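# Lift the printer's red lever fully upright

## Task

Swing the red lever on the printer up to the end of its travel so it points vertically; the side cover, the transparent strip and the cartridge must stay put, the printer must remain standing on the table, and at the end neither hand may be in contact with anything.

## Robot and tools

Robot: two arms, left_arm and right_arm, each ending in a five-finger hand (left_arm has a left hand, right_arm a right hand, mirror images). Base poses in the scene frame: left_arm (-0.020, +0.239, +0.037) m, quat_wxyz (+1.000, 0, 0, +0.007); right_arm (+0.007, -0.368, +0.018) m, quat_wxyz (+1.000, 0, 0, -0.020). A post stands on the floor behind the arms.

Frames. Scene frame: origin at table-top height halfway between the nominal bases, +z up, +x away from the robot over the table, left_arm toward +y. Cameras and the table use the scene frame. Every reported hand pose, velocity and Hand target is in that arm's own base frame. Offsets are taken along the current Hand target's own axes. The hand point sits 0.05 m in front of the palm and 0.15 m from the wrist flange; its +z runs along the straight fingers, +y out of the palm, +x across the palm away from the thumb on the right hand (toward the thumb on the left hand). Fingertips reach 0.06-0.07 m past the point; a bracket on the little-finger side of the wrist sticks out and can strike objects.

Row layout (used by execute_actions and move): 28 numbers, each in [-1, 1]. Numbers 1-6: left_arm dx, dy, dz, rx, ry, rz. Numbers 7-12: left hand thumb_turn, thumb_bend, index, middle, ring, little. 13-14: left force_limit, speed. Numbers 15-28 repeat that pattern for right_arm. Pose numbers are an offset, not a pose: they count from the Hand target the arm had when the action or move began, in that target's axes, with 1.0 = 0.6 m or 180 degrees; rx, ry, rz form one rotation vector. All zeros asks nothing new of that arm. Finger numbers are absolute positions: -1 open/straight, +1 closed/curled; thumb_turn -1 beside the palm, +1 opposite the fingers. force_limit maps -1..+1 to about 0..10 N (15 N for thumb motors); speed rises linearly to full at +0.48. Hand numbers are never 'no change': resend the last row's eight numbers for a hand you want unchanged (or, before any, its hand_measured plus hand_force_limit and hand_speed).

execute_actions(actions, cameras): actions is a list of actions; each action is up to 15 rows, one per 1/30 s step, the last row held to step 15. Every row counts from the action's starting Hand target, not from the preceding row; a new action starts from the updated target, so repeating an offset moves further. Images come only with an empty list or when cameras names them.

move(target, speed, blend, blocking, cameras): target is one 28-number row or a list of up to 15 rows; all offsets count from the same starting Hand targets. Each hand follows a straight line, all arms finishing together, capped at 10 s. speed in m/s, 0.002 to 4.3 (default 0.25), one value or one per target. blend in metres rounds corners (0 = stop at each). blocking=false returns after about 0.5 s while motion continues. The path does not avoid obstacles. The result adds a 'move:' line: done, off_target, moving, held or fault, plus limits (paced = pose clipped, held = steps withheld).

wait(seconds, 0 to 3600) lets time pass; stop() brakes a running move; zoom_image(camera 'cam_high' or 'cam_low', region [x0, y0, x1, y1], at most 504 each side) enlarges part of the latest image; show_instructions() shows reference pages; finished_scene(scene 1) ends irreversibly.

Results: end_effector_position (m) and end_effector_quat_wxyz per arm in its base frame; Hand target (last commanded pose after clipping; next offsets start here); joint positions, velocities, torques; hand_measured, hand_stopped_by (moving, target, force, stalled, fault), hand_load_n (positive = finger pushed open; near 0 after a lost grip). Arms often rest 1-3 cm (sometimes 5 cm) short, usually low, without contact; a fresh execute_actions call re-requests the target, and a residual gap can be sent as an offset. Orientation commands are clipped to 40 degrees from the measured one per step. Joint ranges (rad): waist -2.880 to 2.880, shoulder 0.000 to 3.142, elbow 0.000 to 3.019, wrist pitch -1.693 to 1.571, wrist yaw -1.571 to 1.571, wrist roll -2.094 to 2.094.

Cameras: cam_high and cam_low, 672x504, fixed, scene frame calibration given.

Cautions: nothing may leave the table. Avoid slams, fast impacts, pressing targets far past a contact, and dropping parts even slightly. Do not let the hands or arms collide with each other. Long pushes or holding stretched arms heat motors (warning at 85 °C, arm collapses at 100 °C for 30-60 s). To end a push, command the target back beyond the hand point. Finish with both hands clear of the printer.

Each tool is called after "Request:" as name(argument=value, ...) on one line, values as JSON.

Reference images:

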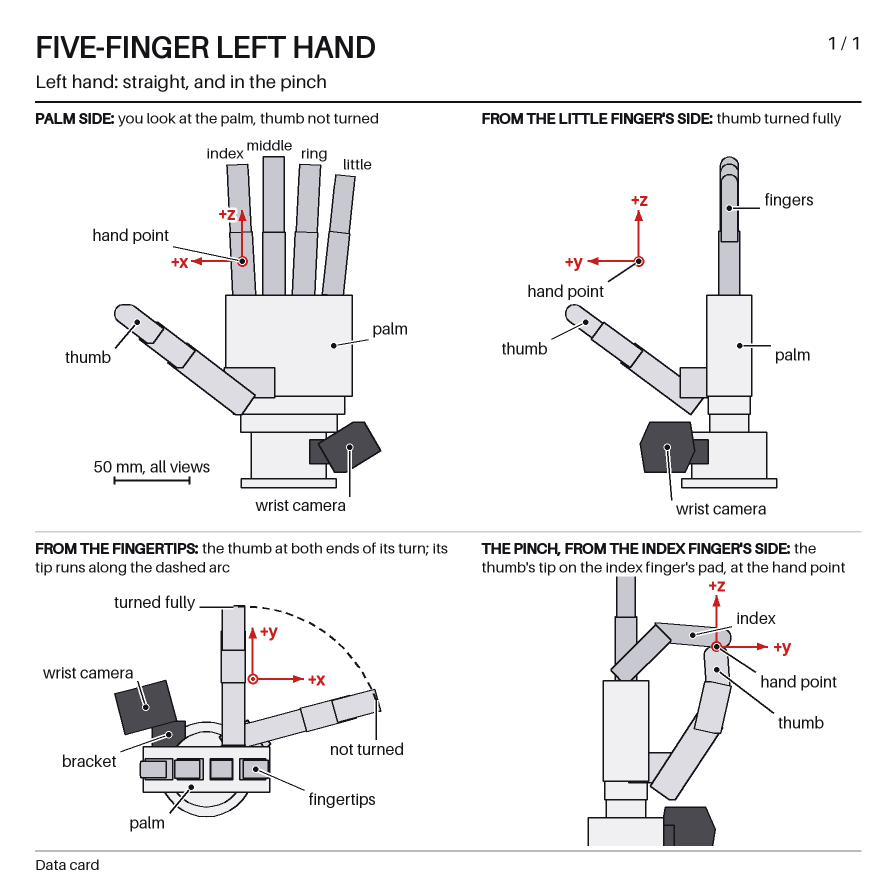

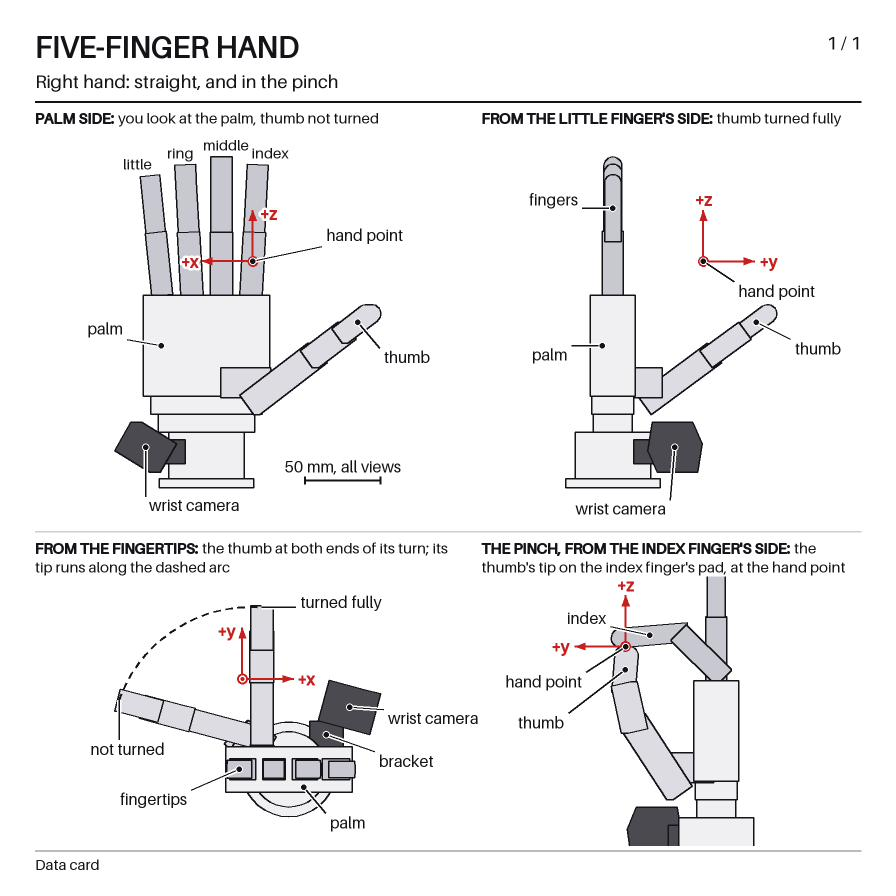

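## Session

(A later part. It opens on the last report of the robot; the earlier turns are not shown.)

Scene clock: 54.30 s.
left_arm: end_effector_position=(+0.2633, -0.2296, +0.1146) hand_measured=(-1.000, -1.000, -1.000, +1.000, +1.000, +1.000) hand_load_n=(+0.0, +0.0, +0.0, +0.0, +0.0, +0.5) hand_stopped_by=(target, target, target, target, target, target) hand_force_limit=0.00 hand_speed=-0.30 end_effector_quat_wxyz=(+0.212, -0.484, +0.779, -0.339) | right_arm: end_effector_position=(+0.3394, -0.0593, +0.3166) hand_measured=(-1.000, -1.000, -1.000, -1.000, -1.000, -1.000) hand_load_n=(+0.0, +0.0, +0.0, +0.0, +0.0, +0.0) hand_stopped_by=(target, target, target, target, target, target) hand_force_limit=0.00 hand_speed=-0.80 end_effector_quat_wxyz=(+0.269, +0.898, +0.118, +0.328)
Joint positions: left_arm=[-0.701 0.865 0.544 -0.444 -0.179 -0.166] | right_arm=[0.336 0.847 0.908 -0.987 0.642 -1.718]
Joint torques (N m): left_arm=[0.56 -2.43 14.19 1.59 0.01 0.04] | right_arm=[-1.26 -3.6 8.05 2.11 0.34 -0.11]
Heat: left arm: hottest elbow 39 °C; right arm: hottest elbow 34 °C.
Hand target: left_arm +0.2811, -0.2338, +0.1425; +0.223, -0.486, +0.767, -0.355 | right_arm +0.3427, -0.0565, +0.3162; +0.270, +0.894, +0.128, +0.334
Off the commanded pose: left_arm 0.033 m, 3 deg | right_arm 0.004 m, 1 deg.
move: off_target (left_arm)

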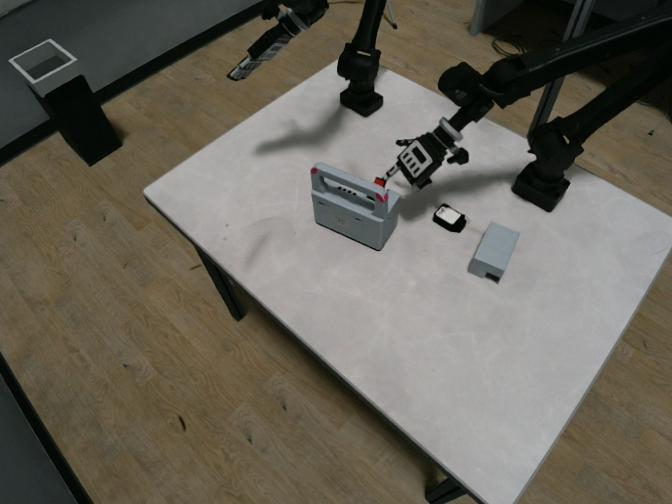

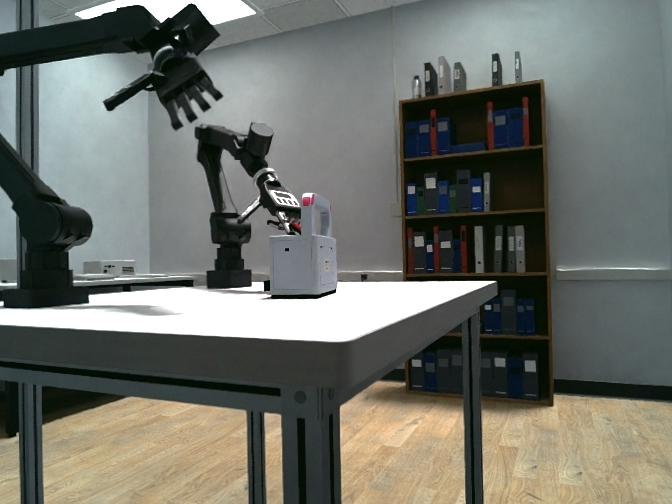

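Request:
move(target=[-0.0141,-0.0322,0.0125,0,0,0, -1,-1,-1,1,1,1,0,-0.3, 0,0,0,0,0,0, -1,-1,-1,-1,-1,-1,0,-0.8], speed=0.05, cameras=["all"])

Request:
zoom_image(camera="cam_high", region=[360, 160, 400, 200])

Request:
zoom_image(camera="cam_low", region=[245, 195, 315, 260])

Scene clock: 55.67 s.
left_arm: end_effector_position=(+0.2805, -0.2308, +0.1230) hand_measured=(-1.000, -1.000, -1.000, +1.000, +1.000, +1.000) hand_load_n=(+0.0, -0.5, -1.0, +0.0, +0.0, +0.0) hand_stopped_by=(target, target, target, target, target, target) hand_force_limit=0.00 hand_speed=-0.30 end_effector_quat_wxyz=(+0.208, -0.484, +0.780, -0.338) | right_arm: end_effector_position=(+0.3394, -0.0593, +0.3166) hand_measured=(-1.000, -1.000, -1.000, -1.000, -1.000, -1.000) hand_load_n=(+0.0, +0.0, +0.0, +0.0, +0.0, +0.0) hand_stopped_by=(target, target, target, target, target, target) hand_force_limit=0.00 hand_speed=-0.80 end_effector_quat_wxyz=(+0.269, +0.898, +0.118, +0.328)
Joint positions: left_arm=[-0.656 0.908 0.589 -0.444 -0.14 -0.136] | right_arm=[0.336 0.847 0.908 -0.987 0.642 -1.718]
Joint torques (N m): left_arm=[1.14 -2.67 14.57 1.74 -0.05 0.05] | right_arm=[-1.26 -3.55 8.05 2.1 0.34 -0.11]
Heat: left arm: hottest elbow 39 °C; right arm: hottest elbow 34 °C.
Hand target: left_arm +0.3012, -0.2340, +0.1523; +0.223, -0.486, +0.767, -0.355 | right_arm +0.3427, -0.0565, +0.3162; +0.270, +0.894, +0.128, +0.334
Off the commanded pose: left_arm 0.036 m, 3 deg | right_arm 0.004 m, 1 deg.
move: off_target (left_arm)

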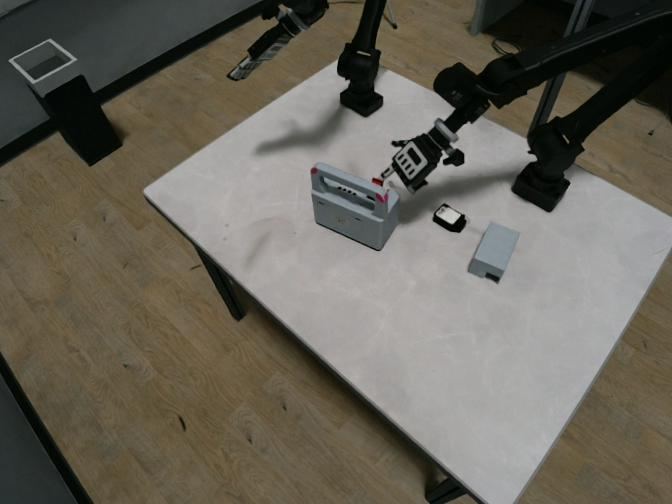

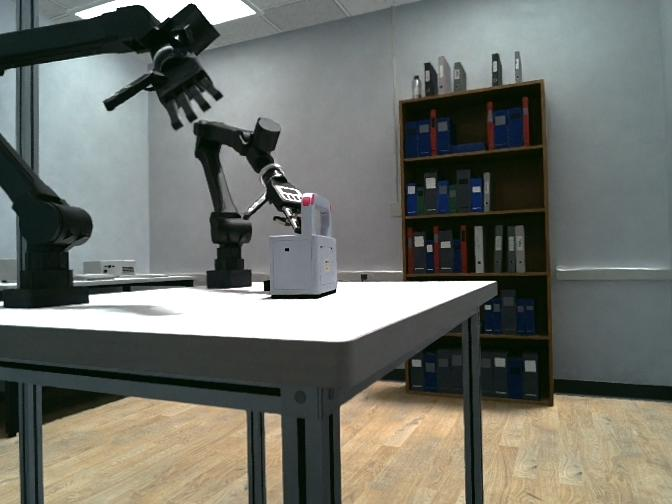

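Scaled by 12.600 from the camera's image (finer frame: 960x720).

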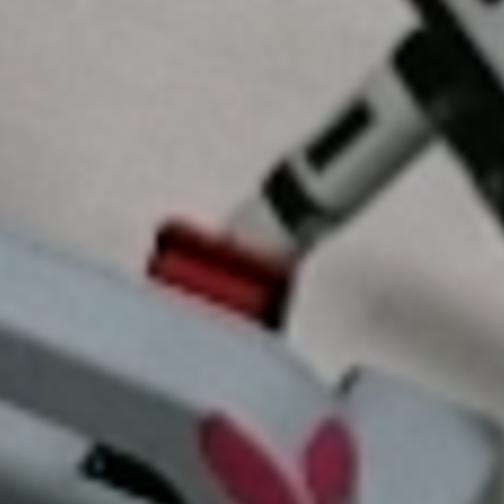

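Scaled by 7.200 from the camera's image (finer frame: 960x720).

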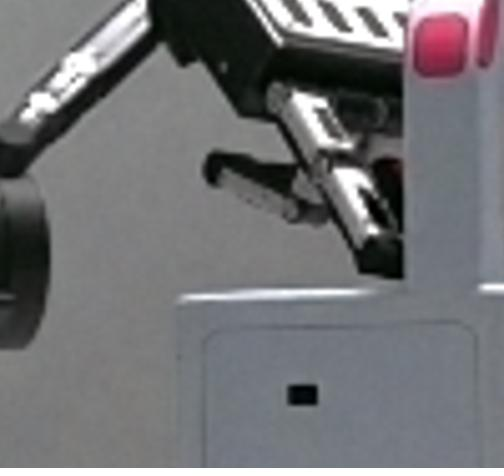

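Request:
move(target=[-0.0106,-0.0242,0.0120,0,0,0, -1,-1,-1,1,1,1,0,-0.3, 0,0,0,0,0,0, -1,-1,-1,-1,-1,-1,0,-0.8], speed=0.05, cameras=["all"])

Request:
zoom_image(camera="cam_high", region=[355, 155, 405, 205])

Request:
zoom_image(camera="cam_low", region=[265, 185, 335, 250])

Scene clock: 57.13 s.
left_arm: end_effector_position=(+0.2933, -0.2302, +0.1278) hand_measured=(-1.000, -1.000, -1.000, +1.000, +1.000, +1.000) hand_load_n=(+0.0, +0.0, -2.0, +0.0, +0.0, +0.0) hand_stopped_by=(target, target, target, target, target, target) hand_force_limit=0.00 hand_speed=-0.30 end_effector_quat_wxyz=(+0.206, -0.483, +0.782, -0.335) | right_arm: end_effector_position=(+0.3394, -0.0593, +0.3166) hand_measured=(-1.000, -1.000, -1.000, -1.000, -1.000, -1.000) hand_load_n=(+0.0, +0.0, +0.0, +0.0, +0.0, +0.0) hand_stopped_by=(target, target, target, target, target, target) hand_force_limit=0.00 hand_speed=-0.80 end_effector_quat_wxyz=(+0.269, +0.898, +0.118, +0.328)
Joint positions: left_arm=[-0.624 0.941 0.622 -0.448 -0.114 -0.111] | right_arm=[0.336 0.847 0.908 -0.987 0.642 -1.718]
Joint torques (N m): left_arm=[1.03 -2.96 14.82 2.11 -0.11 0.01] | right_arm=[-1.26 -3.6 8.03 2.09 0.34 -0.11]
Heat: left arm: hottest elbow 39 °C; right arm: hottest elbow 34 °C.
Hand target: left_arm +0.3174, -0.2346, +0.1586; +0.223, -0.486, +0.767, -0.355 | right_arm +0.3427, -0.0565, +0.3162; +0.270, +0.894, +0.128, +0.334
Off the commanded pose: left_arm 0.039 m, 3 deg | right_arm 0.004 m, 1 deg.
move: off_target (left_arm)

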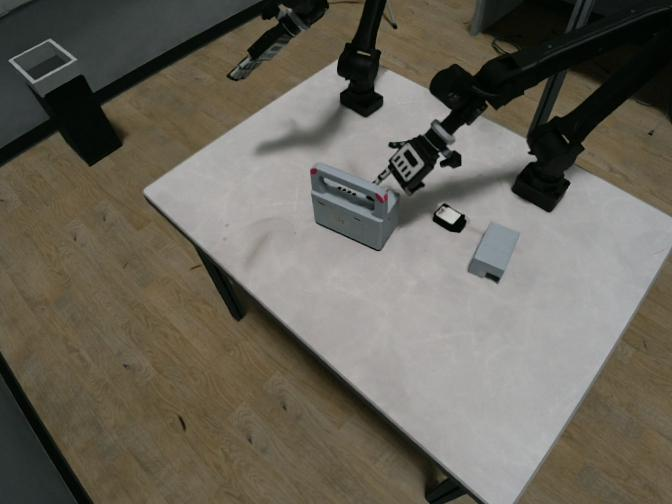

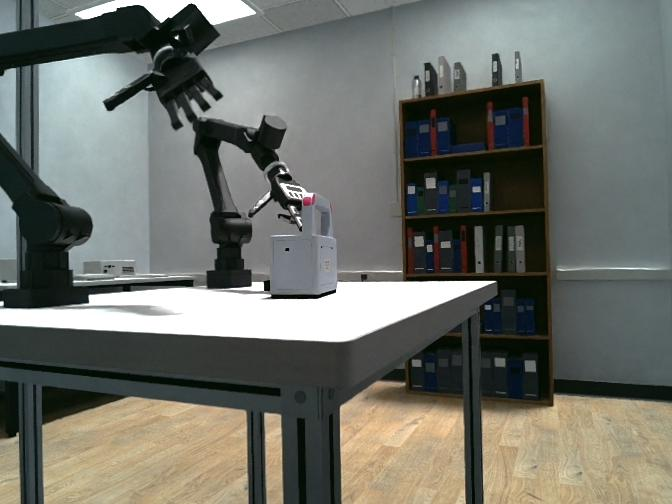

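Scaled by 10.080 from the camera's image (finer frame: 960x720).

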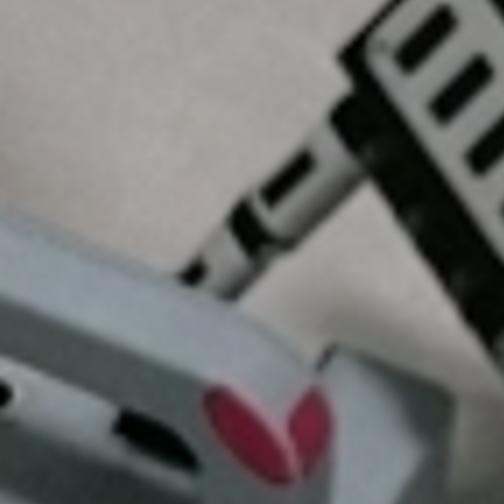

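Scaled by 7.200 from the camera's image (finer frame: 960x720).

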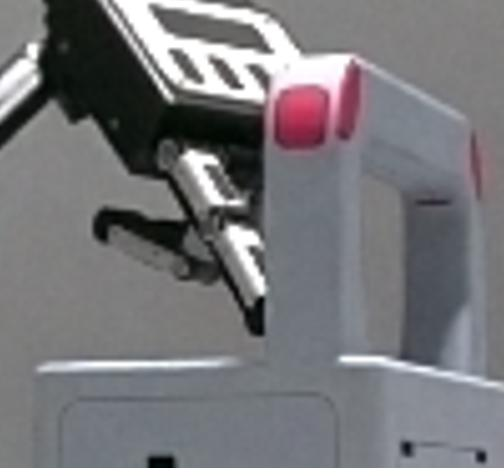

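Request:
move(target=[-0.0070,-0.0097,0.0116,0,0,0, -1,-1,-1,1,1,1,0,-0.3, 0,0,0,0,0,0, -1,-1,-1,-1,-1,-1,0,-0.8], speed=0.05, cameras=["all"])

Request:
zoom_image(camera="cam_high", region=[355, 165, 395, 205])

Request:
zoom_image(camera="cam_low", region=[265, 185, 335, 250])

Scene clock: 58.57 s.
left_arm: end_effector_position=(+0.3000, -0.2349, +0.1297) hand_measured=(-1.000, -1.000, -1.000, +1.000, +1.000, +1.000) hand_load_n=(-0.5, +0.0, -0.5, +0.0, +0.0, +0.0) hand_stopped_by=(target, target, target, target, target, target) hand_force_limit=0.00 hand_speed=-0.30 end_effector_quat_wxyz=(+0.200, -0.480, +0.786, -0.335) | right_arm: end_effector_position=(+0.3394, -0.0593, +0.3166) hand_measured=(-1.000, -1.000, -1.000, -1.000, -1.000, -1.000) hand_load_n=(+0.0, +0.0, +0.0, +0.0, +0.0, +0.0) hand_stopped_by=(target, target, target, target, target, target) hand_force_limit=0.00 hand_speed=-0.80 end_effector_quat_wxyz=(+0.269, +0.898, +0.118, +0.328)
Joint positions: left_arm=[-0.615 0.972 0.647 -0.448 -0.094 -0.102] | right_arm=[0.336 0.847 0.908 -0.987 0.642 -1.718]
Joint torques (N m): left_arm=[1.85 -3.49 14.11 2.67 -0.31 0.03] | right_arm=[-1.2 -3.55 8.05 2.1 0.33 -0.11]
Heat: left arm: hottest elbow 40 °C; right arm: hottest elbow 34 °C.
Hand target: left_arm +0.3274, -0.2347, +0.1585; +0.223, -0.486, +0.767, -0.355 | right_arm +0.3427, -0.0565, +0.3162; +0.270, +0.894, +0.128, +0.334
Off the commanded pose: left_arm 0.040 m, 4 deg | right_arm 0.004 m, 1 deg.
move: off_target (left_arm)

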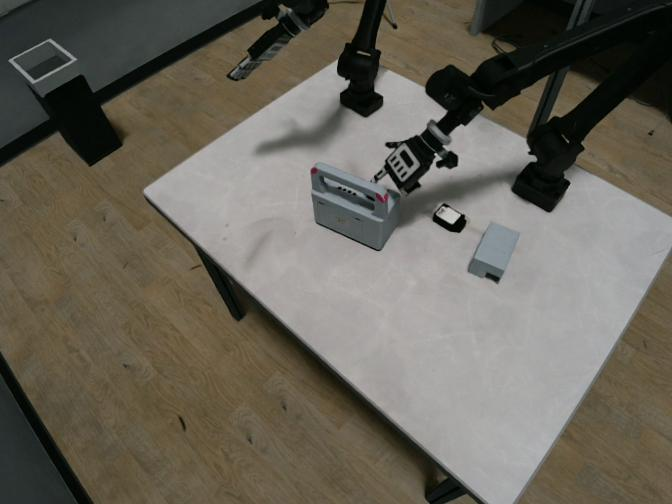

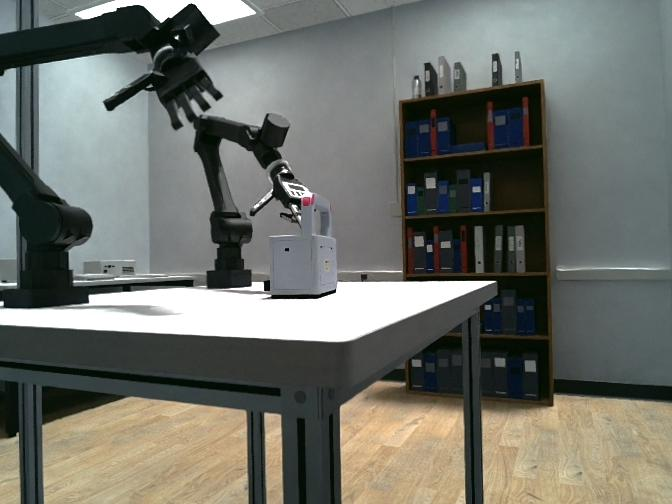

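Scaled by 12.600 from the camera's image (finer frame: 960x720).

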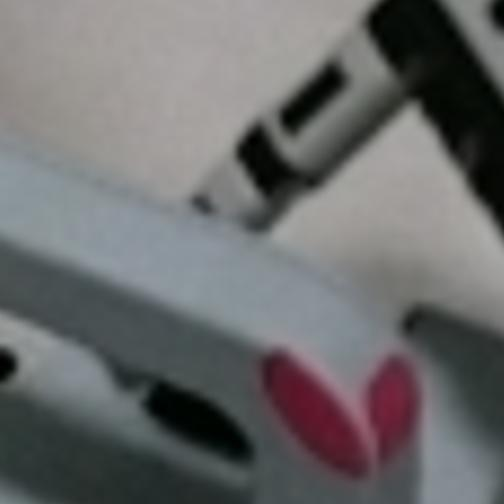

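Scaled by 7.200 from the camera's image (finer frame: 960x720).

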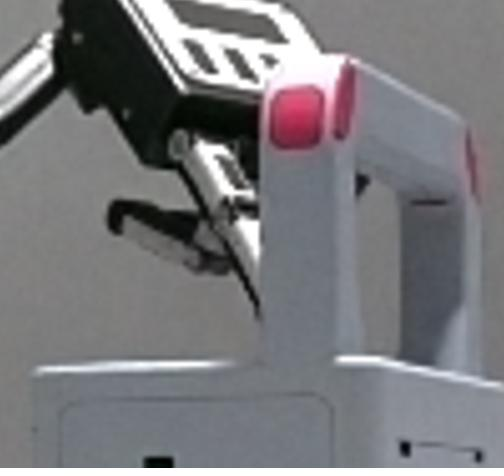

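Request:
move(target=[-0.0070,-0.0097,0.0116,0,0,0, -1,-1,-1,1,1,1,0,-0.3, 0,0,0,0,0,0, -1,-1,-1,-1,-1,-1,0,-0.8], speed=0.05, cameras=["all"])

Request:
zoom_image(camera="cam_high", region=[355, 165, 395, 205])

Request:
zoom_image(camera="cam_low", region=[285, 185, 335, 235])

Scene clock: 60.03 s.
left_arm: end_effector_position=(+0.3057, -0.2356, +0.1292) hand_measured=(-1.000, -1.000, -1.000, +1.000, +1.000, +1.000) hand_load_n=(+0.0, +0.0, -0.5, +0.0, +0.0, +0.0) hand_stopped_by=(target, target, target, target, target, target) hand_force_limit=0.00 hand_speed=-0.30 end_effector_quat_wxyz=(+0.196, -0.478, +0.789, -0.332) | right_arm: end_effector_position=(+0.3394, -0.0593, +0.3166) hand_measured=(-1.000, -1.000, -1.000, -1.000, -1.000, -1.000) hand_load_n=(+0.0, +0.0, +0.0, +0.0, +0.0, +0.0) hand_stopped_by=(target, target, target, target, target, target) hand_force_limit=0.00 hand_speed=-0.80 end_effector_quat_wxyz=(+0.269, +0.898, +0.118, +0.328)
Joint positions: left_arm=[-0.601 0.995 0.662 -0.448 -0.077 -0.088] | right_arm=[0.336 0.847 0.908 -0.987 0.642 -1.718]
Joint torques (N m): left_arm=[1.96 -3.9 14 3.15 -0.46 0.05] | right_arm=[-1.2 -3.55 8.03 2.1 0.34 -0.11]
Heat: left arm: hottest elbow 40 °C; right arm: hottest elbow 34 °C.
Hand target: left_arm +0.3374, -0.2348, +0.1584; +0.223, -0.486, +0.767, -0.355 | right_arm +0.3427, -0.0565, +0.3162; +0.270, +0.894, +0.128, +0.334
Off the commanded pose: left_arm 0.043 m, 5 deg | right_arm 0.004 m, 1 deg.
move: off_target (left_arm)

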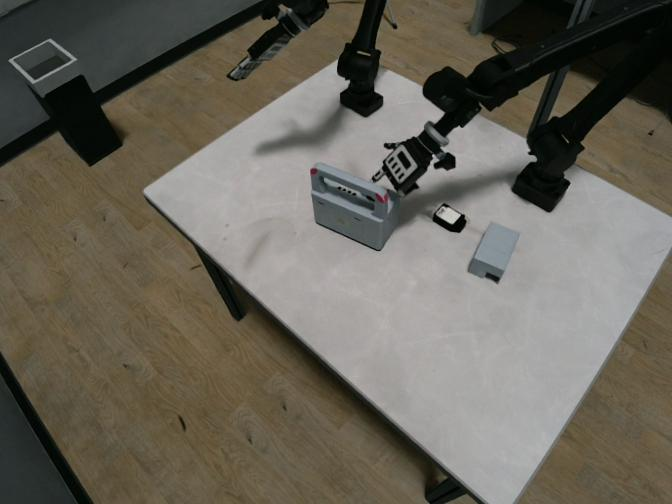

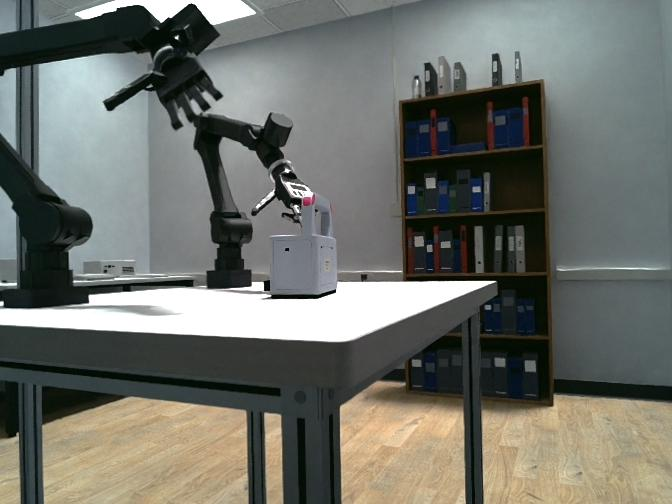

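Scaled by 12.600 from the camera's image (finer frame: 960x720).

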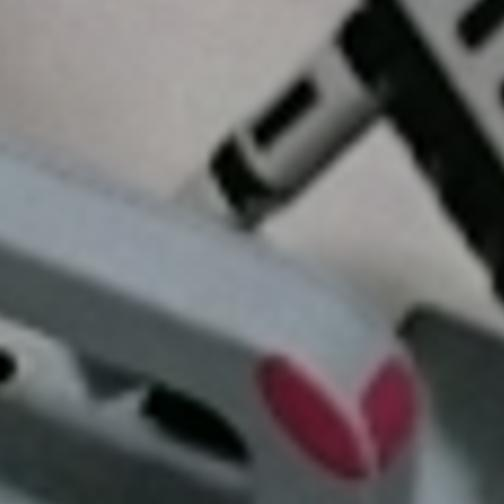

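Scaled by 10.080 from the camera's image (finer frame: 960x720).

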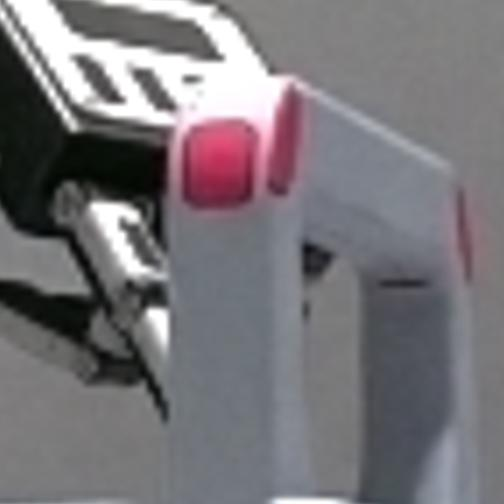

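Request:
zoom_image(camera="cam_high", region=[290, 130, 450, 270])

Request:
zoom_image(camera="cam_low", region=[240, 170, 380, 310])

Scaled by 3.150 from the camera's image (finer frame: 960x720).

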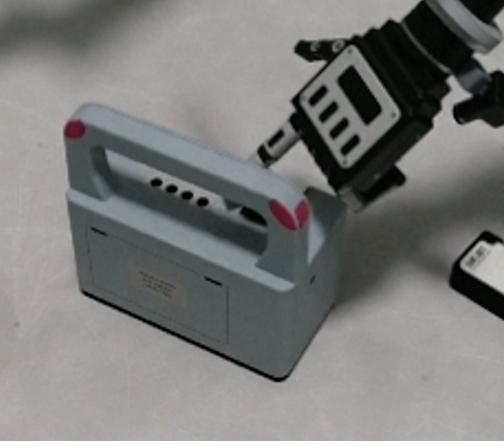

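Scaled by 3.600 from the camera's image (finer frame: 960x720).

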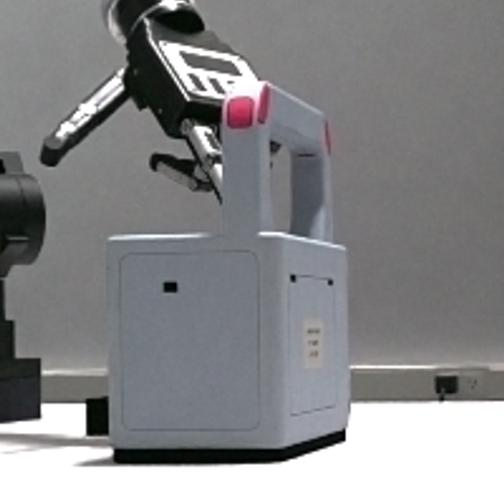

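Request:
move(target=[[0.0212,0.0292,-0.0347,0,0,0, -1,-1,-1,1,1,1,0,-0.3, 0,0,0,0,0,0, -1,-1,-1,-1,-1,-1,0,-0.8],[0.0261,0.0183,-0.15,0,0,0, -1,-1,-1,1,1,1,0,-0.3, 0,0,0,0,0,0, -1,-1,-1,-1,-1,-1,0,-0.8]], speed=0.08, blend=[0.01,0], cameras=["all"])

Request:
zoom_image(camera="cam_high", region=[355, 165, 405, 215])

Request:
zoom_image(camera="cam_low", region=[265, 185, 335, 250])

Scene clock: 63.03 s.
left_arm: end_effector_position=(+0.2573, -0.2045, +0.1772) hand_measured=(-1.000, -1.000, -1.000, +1.000, +1.000, +1.000) hand_load_n=(+0.0, +0.0, -0.5, +0.0, +0.0, +0.0) hand_stopped_by=(target, target, target, target, target, target) hand_force_limit=0.00 hand_speed=-0.30 end_effector_quat_wxyz=(+0.218, -0.489, +0.777, -0.331) | right_arm: end_effector_position=(+0.3394, -0.0593, +0.3166) hand_measured=(-1.000, -1.000, -1.000, -1.000, -1.000, -1.000) hand_load_n=(+0.0, +0.0, +0.0, +0.0, +0.0, +0.0) hand_stopped_by=(target, target, target, target, target, target) hand_force_limit=0.00 hand_speed=-0.80 end_effector_quat_wxyz=(+0.269, +0.898, +0.118, +0.328)
Joint positions: left_arm=[-0.649 0.75 0.665 -0.683 -0.16 -0.133] | right_arm=[0.336 0.847 0.908 -0.987 0.642 -1.718]
Joint torques (N m): left_arm=[-1.32 -2.08 14.64 1.57 -0.31 -0.2] | right_arm=[-1.2 -3.6 8.05 2.09 0.34 -0.11]
Heat: left arm: hottest elbow 40 °C; right arm: hottest elbow 34 °C.
Hand target: left_arm +0.2625, -0.2164, +0.2085; +0.223, -0.486, +0.767, -0.355 | right_arm +0.3427, -0.0565, +0.3162; +0.270, +0.894, +0.128, +0.334
Off the commanded pose: left_arm 0.034 m, 3 deg | right_arm 0.004 m, 1 deg.
move: off_target (left_arm)

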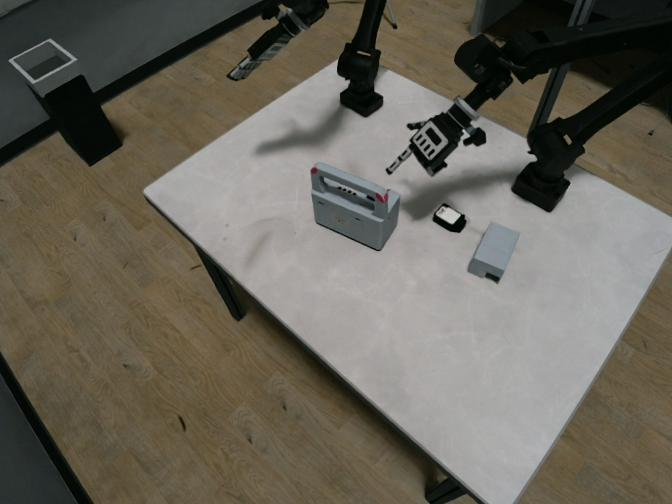

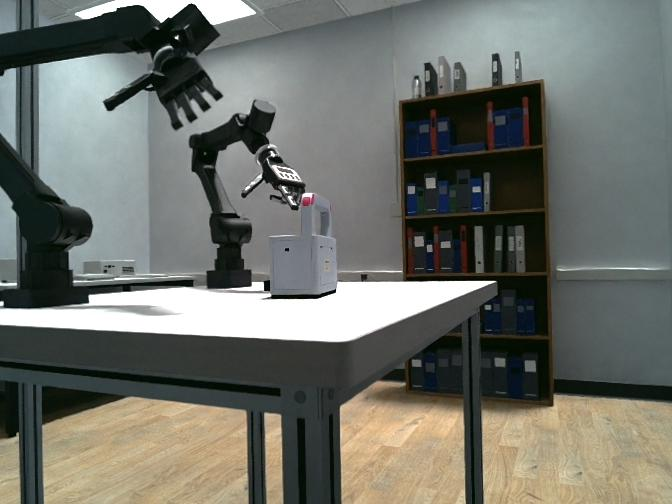

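Scaled by 10.080 from the camera's image (finer frame: 960x720).

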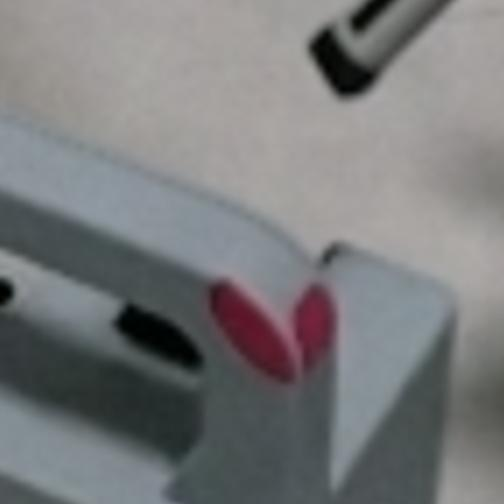

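Scaled by 7.200 from the camera's image (finer frame: 960x720).

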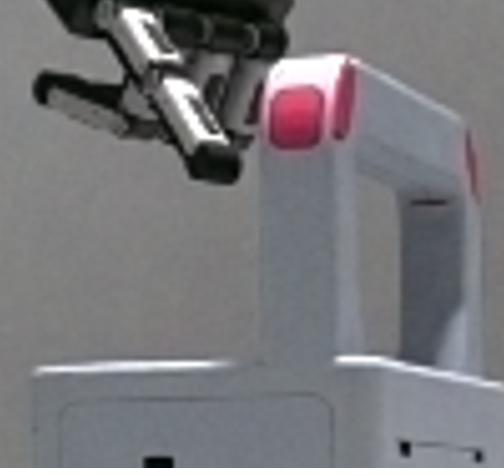

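Request:
zoom_image(camera="cam_high", region=[360, 180, 380, 205])

Request:
zoom_image(camera="cam_high", region=[372, 176, 394, 196])

Request:
zoom_image(camera="cam_low", region=[295, 190, 325, 240])

Scaled by 20.160 from the camera's image (finer frame: 960x720).

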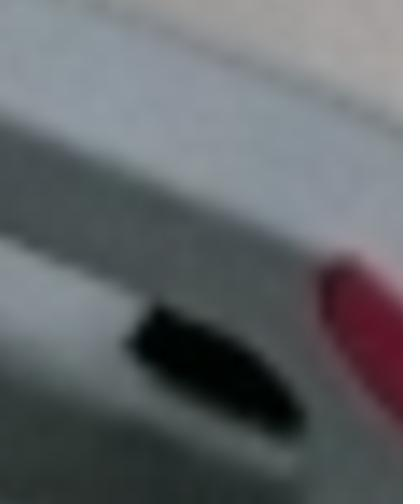

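Scaled by 22.909 from the camera's image (finer frame: 960x720).

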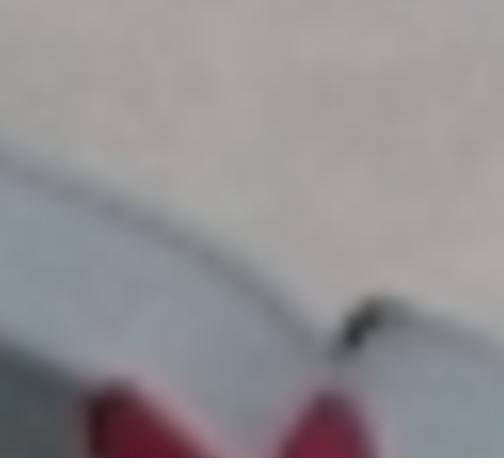

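Scaled by 10.080 from the camera's image (finer frame: 960x720).

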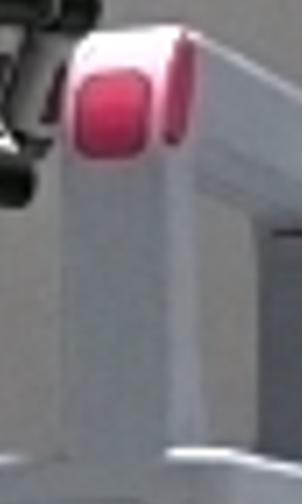

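Request:
move(target=[[0.0,0.0765,0.0943,0,0,0, -1,-1,-1,1,1,1,0,-0.3, 0,0,0,0,0,0, -1,-1,-1,-1,-1,-1,0,-0.8],[-0.0263,0.0053,0.1793,0,0,0, -1,-1,-1,1,1,1,0,-0.3, 0,0,0,0,0,0, -1,-1,-1,-1,-1,-1,0,-0.8]], speed=0.05, cameras=["all"])

Request:
zoom_image(camera="cam_high", region=[355, 165, 405, 215])

Request:
zoom_image(camera="cam_low", region=[265, 185, 335, 250])

Scene clock: 68.60 s.
left_arm: end_effector_position=(+0.3174, -0.2205, +0.1114) hand_measured=(-1.000, -1.000, -1.000, +1.000, +1.000, +1.000) hand_load_n=(+0.0, +0.0, -1.0, +0.0, +0.0, +0.0) hand_stopped_by=(target, target, target, target, target, target) hand_force_limit=0.00 hand_speed=-0.30 end_effector_quat_wxyz=(+0.211, -0.497, +0.777, -0.323) | right_arm: end_effector_position=(+0.3394, -0.0593, +0.3166) hand_measured=(-1.000, -1.000, -1.000, -1.000, -1.000, -1.000) hand_load_n=(+0.0, +0.0, +0.0, +0.0, +0.0, +0.0) hand_stopped_by=(target, target, target, target, target, target) hand_force_limit=0.00 hand_speed=-0.80 end_effector_quat_wxyz=(+0.269, +0.898, +0.118, +0.328)
Joint positions: left_arm=[-0.563 1.02 0.628 -0.392 -0.099 -0.088] | right_arm=[0.336 0.847 0.908 -0.987 0.642 -1.718]
Joint torques (N m): left_arm=[0.15 -2.67 13.46 3.93 0.13 0.08] | right_arm=[-1.26 -3.6 8.05 2.1 0.34 -0.11]
Heat: left arm: hottest elbow 41 °C; right arm: hottest elbow 35 °C.
Hand target: left_arm +0.3412, -0.2365, +0.1363; +0.223, -0.486, +0.767, -0.355 | right_arm +0.3427, -0.0565, +0.3162; +0.270, +0.894, +0.128, +0.334
Off the commanded pose: left_arm 0.038 m, 4 deg | right_arm 0.004 m, 1 deg.
move: off_target (left_arm)

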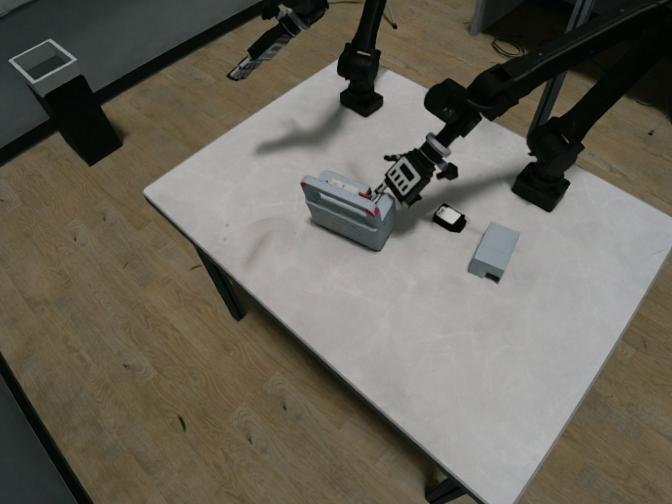

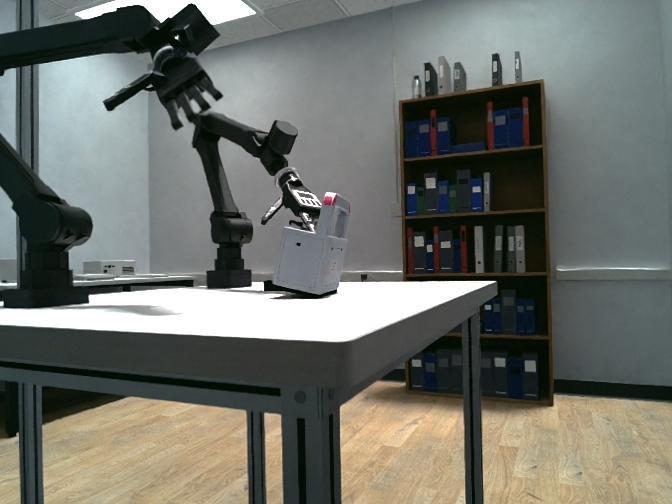

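Scaled by 10.080 from the camera's image (finer frame: 960x720).

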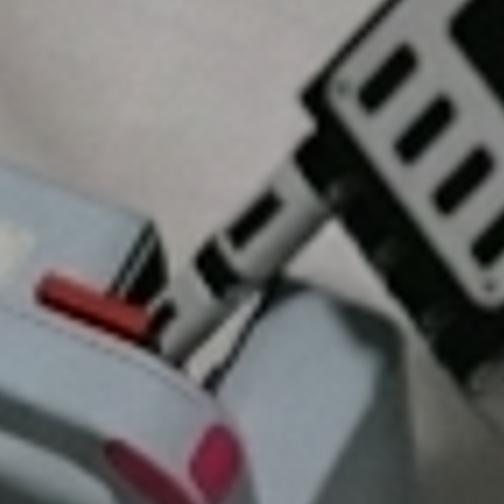

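Scaled by 7.200 from the camera's image (finer frame: 960x720).

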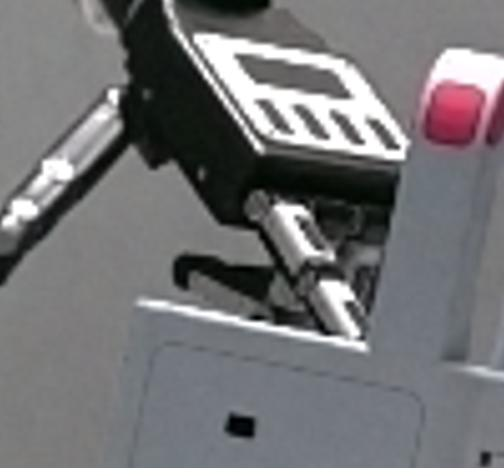

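Request:
move(target=[0.0423,0.0583,-0.0694,0,0,0, -1,-1,-1,1,1,1,0,-0.3, 0,0,0,0,0,0, -1,-1,-1,-1,-1,-1,0,-0.8], speed=0.015, cameras=["all"])

Request:
zoom_image(camera="cam_high", region=[290, 130, 450, 270])

Request:
zoom_image(camera="cam_low", region=[240, 170, 380, 310])

Scene clock: 73.57 s.
left_arm: end_effector_position=(+0.2860, -0.2310, +0.1314) hand_measured=(-1.000, -1.000, -1.000, +1.000, +1.000, +1.000) hand_load_n=(+0.0, +0.0, +0.0, +0.0, +0.5, +0.5) hand_stopped_by=(target, target, target, target, target, target) hand_force_limit=0.00 hand_speed=-0.30 end_effector_quat_wxyz=(+0.225, -0.485, +0.769, -0.350) | right_arm: end_effector_position=(+0.3394, -0.0593, +0.3166) hand_measured=(-1.000, -1.000, -1.000, -1.000, -1.000, -1.000) hand_load_n=(+0.0, +0.0, +0.0, +0.0, +0.0, +0.0) hand_stopped_by=(target, target, target, target, target, target) hand_force_limit=0.00 hand_speed=-0.80 end_effector_quat_wxyz=(+0.269, +0.898, +0.118, +0.328)
Joint positions: left_arm=[-0.664 0.889 0.585 -0.421 -0.172 -0.142] | right_arm=[0.336 0.847 0.908 -0.987 0.642 -1.718]
Joint torques (N m): left_arm=[-1.49 -3.96 10.22 1.61 -0.32 -0.21] | right_arm=[-1.2 -3.6 8.06 2.1 0.34 -0.11]
Heat: left arm: hottest elbow 41 °C; right arm: hottest elbow 35 °C.
Hand target: left_arm +0.2812, -0.2361, +0.1367; +0.223, -0.486, +0.767, -0.355 | right_arm +0.3427, -0.0565, +0.3162; +0.270, +0.894, +0.128, +0.334
Off the commanded pose: left_arm 0.009 m, 1 deg | right_arm 0.004 m, 1 deg.
move: done

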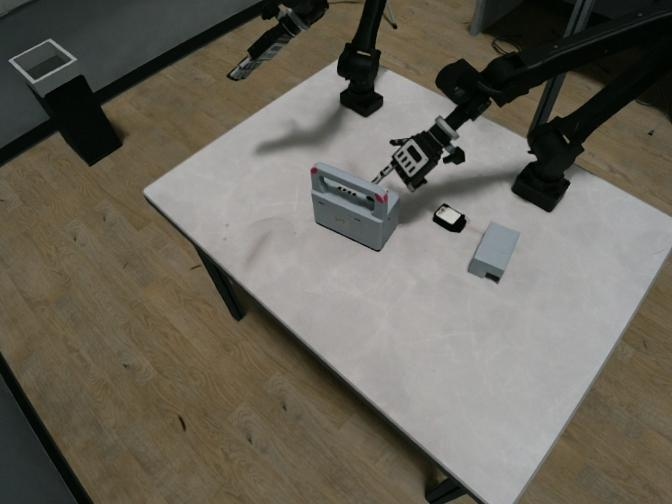

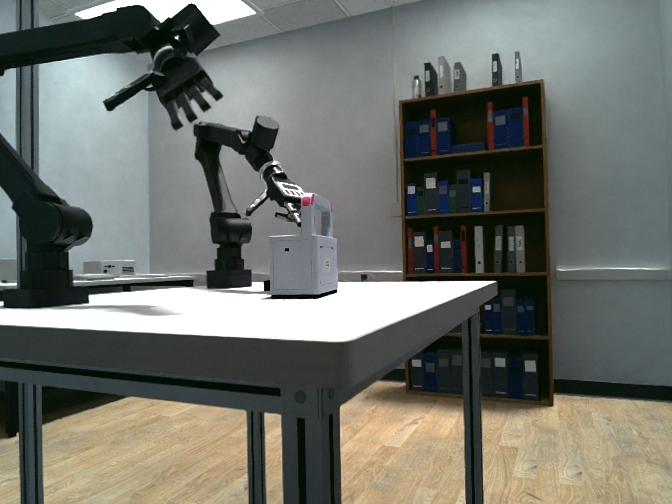

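Scaled by 3.150 from the camera's image (finer frame: 960x720).

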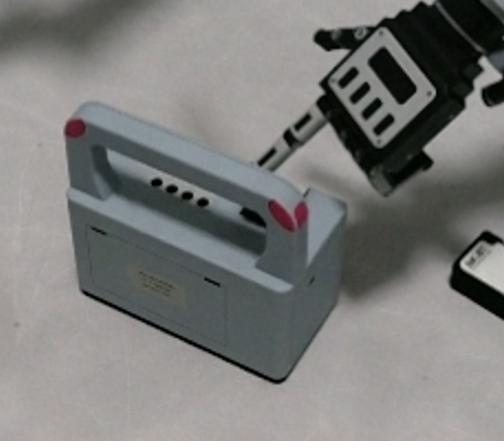

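Scaled by 3.600 from the camera's image (finer frame: 960x720).

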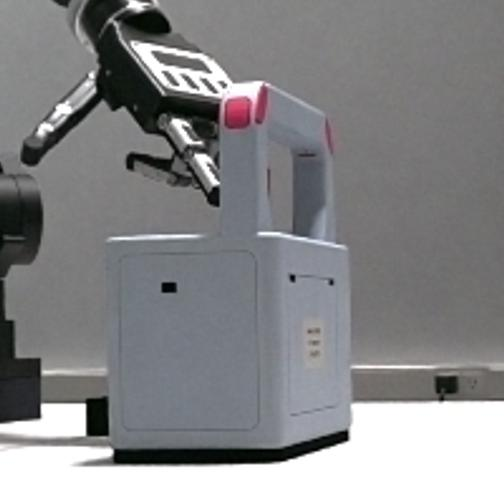

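Request:
zoom_image(camera="cam_low", region=[295, 190, 335, 240])

Request:
zoom_image(camera="cam_high", region=[360, 180, 380, 205])

Scaled by 10.080 from the camera's image (finer frame: 960x720).

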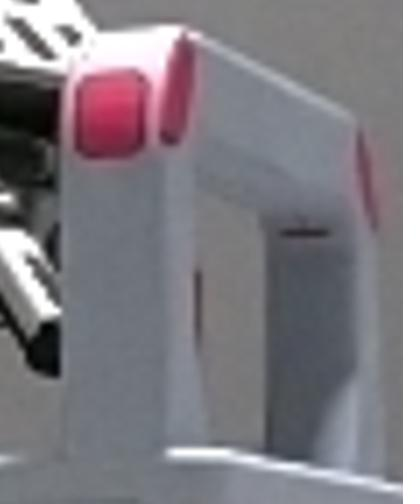

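Scaled by 20.160 from the camera's image (finer frame: 960x720).

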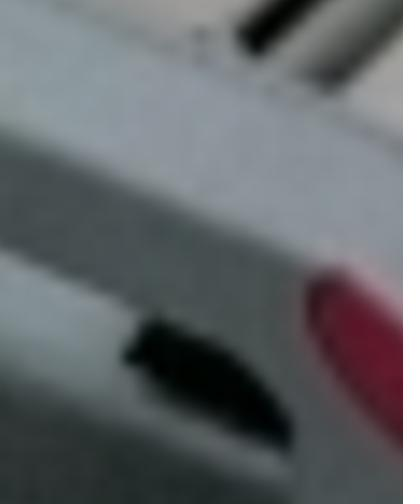

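Request:
move(target=[[0.0212,0.0292,-0.0347,0,0,0, -1,-1,-1,1,1,1,0,-0.3, 0,0,0,0,0,0, -1,-1,-1,-1,-1,-1,0,-0.8],[0.03,0.015,-0.16,0,0,0, -1,-1,-1,1,1,1,0,-0.3, 0,0,0,0,0,0, -1,-1,-1,-1,-1,-1,0,-0.8]], speed=0.1, blend=[0.01,0], cameras=["all"])

Request:
zoom_image(camera="cam_low", region=[295, 190, 335, 240])

Request:
zoom_image(camera="cam_high", region=[340, 160, 410, 220])

Request:
zoom_image(camera="cam_low", region=[240, 170, 380, 310])

Scene clock: 76.00 s.
left_arm: end_effector_position=(+0.1995, -0.2085, +0.1644) hand_measured=(-1.000, -1.000, -1.000, +1.000, +1.000, +1.000) hand_load_n=(+0.0, +0.0, +0.0, +0.0, +0.0, +0.0) hand_stopped_by=(target, target, target, target, target, target) hand_force_limit=0.00 hand_speed=-0.30 end_effector_quat_wxyz=(+0.222, -0.485, +0.777, -0.333) | right_arm: end_effector_position=(+0.3394, -0.0593, +0.3166) hand_measured=(-1.000, -1.000, -1.000, -1.000, -1.000, -1.000) hand_load_n=(-0.5, +0.0, +0.0, +0.0, +0.0, +0.0) hand_stopped_by=(target, target, target, target, target, target) hand_force_limit=0.00 hand_speed=-0.80 end_effector_quat_wxyz=(+0.269, +0.898, +0.118, +0.328)
Joint positions: left_arm=[-0.864 0.612 0.587 -0.772 -0.317 -0.278] | right_arm=[0.336 0.847 0.908 -0.987 0.642 -1.718]
Joint torques (N m): left_arm=[-1.44 -0.73 14.3 1.46 -0.45 -0.21] | right_arm=[-1.2 -3.55 8.05 2.1 0.33 -0.11]
Heat: left arm: hottest elbow 41 °C; right arm: hottest elbow 35 °C.
Hand target: left_arm +0.2023, -0.2184, +0.1922; +0.223, -0.486, +0.767, -0.355 | right_arm +0.3427, -0.0565, +0.3162; +0.270, +0.894, +0.128, +0.334
Off the commanded pose: left_arm 0.030 m, 3 deg | right_arm 0.004 m, 1 deg.
move: off_target (left_arm)

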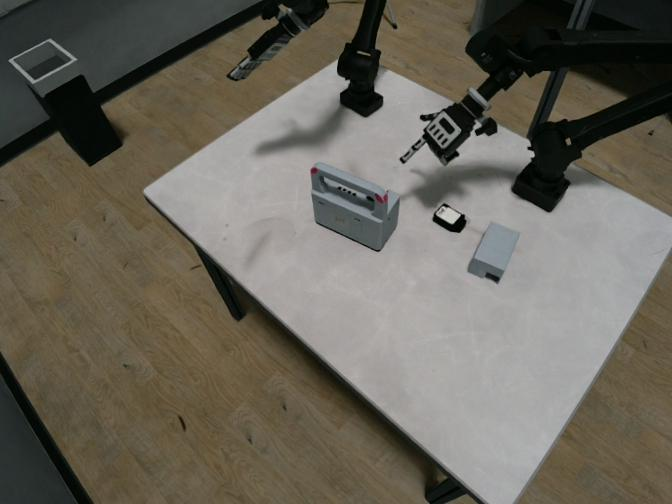

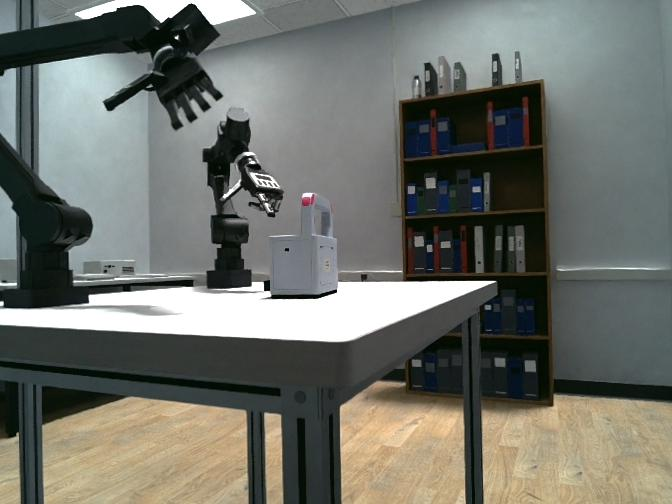

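Scaled by 10.080 from the camera's image (finer frame: 960x720).

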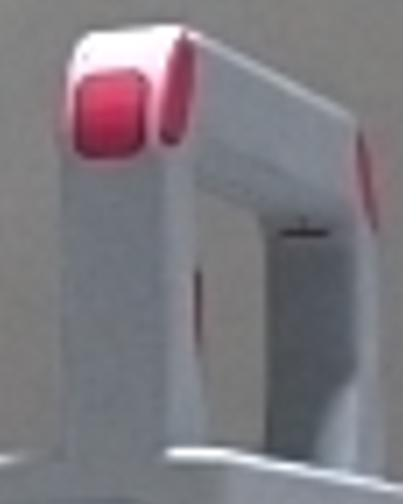

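Scaled by 7.200 from the camera's image (finer frame: 960x720).

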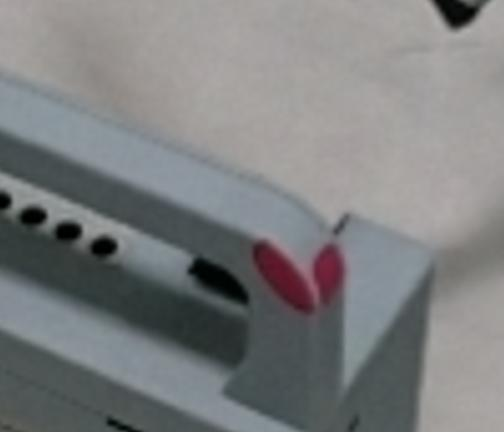

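Scaled by 3.600 from the camera's image (finer frame: 960x720).

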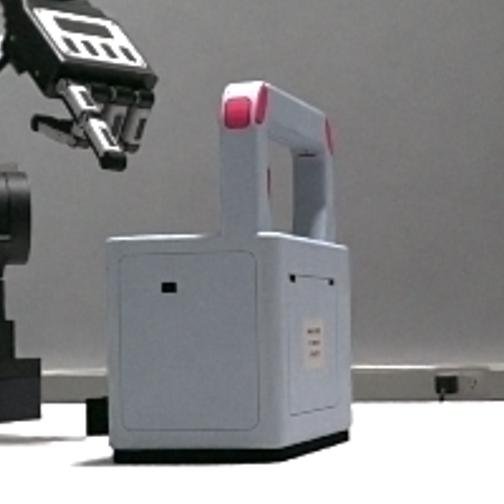

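Request:
finished_scene()

The scene is finished: the task was done.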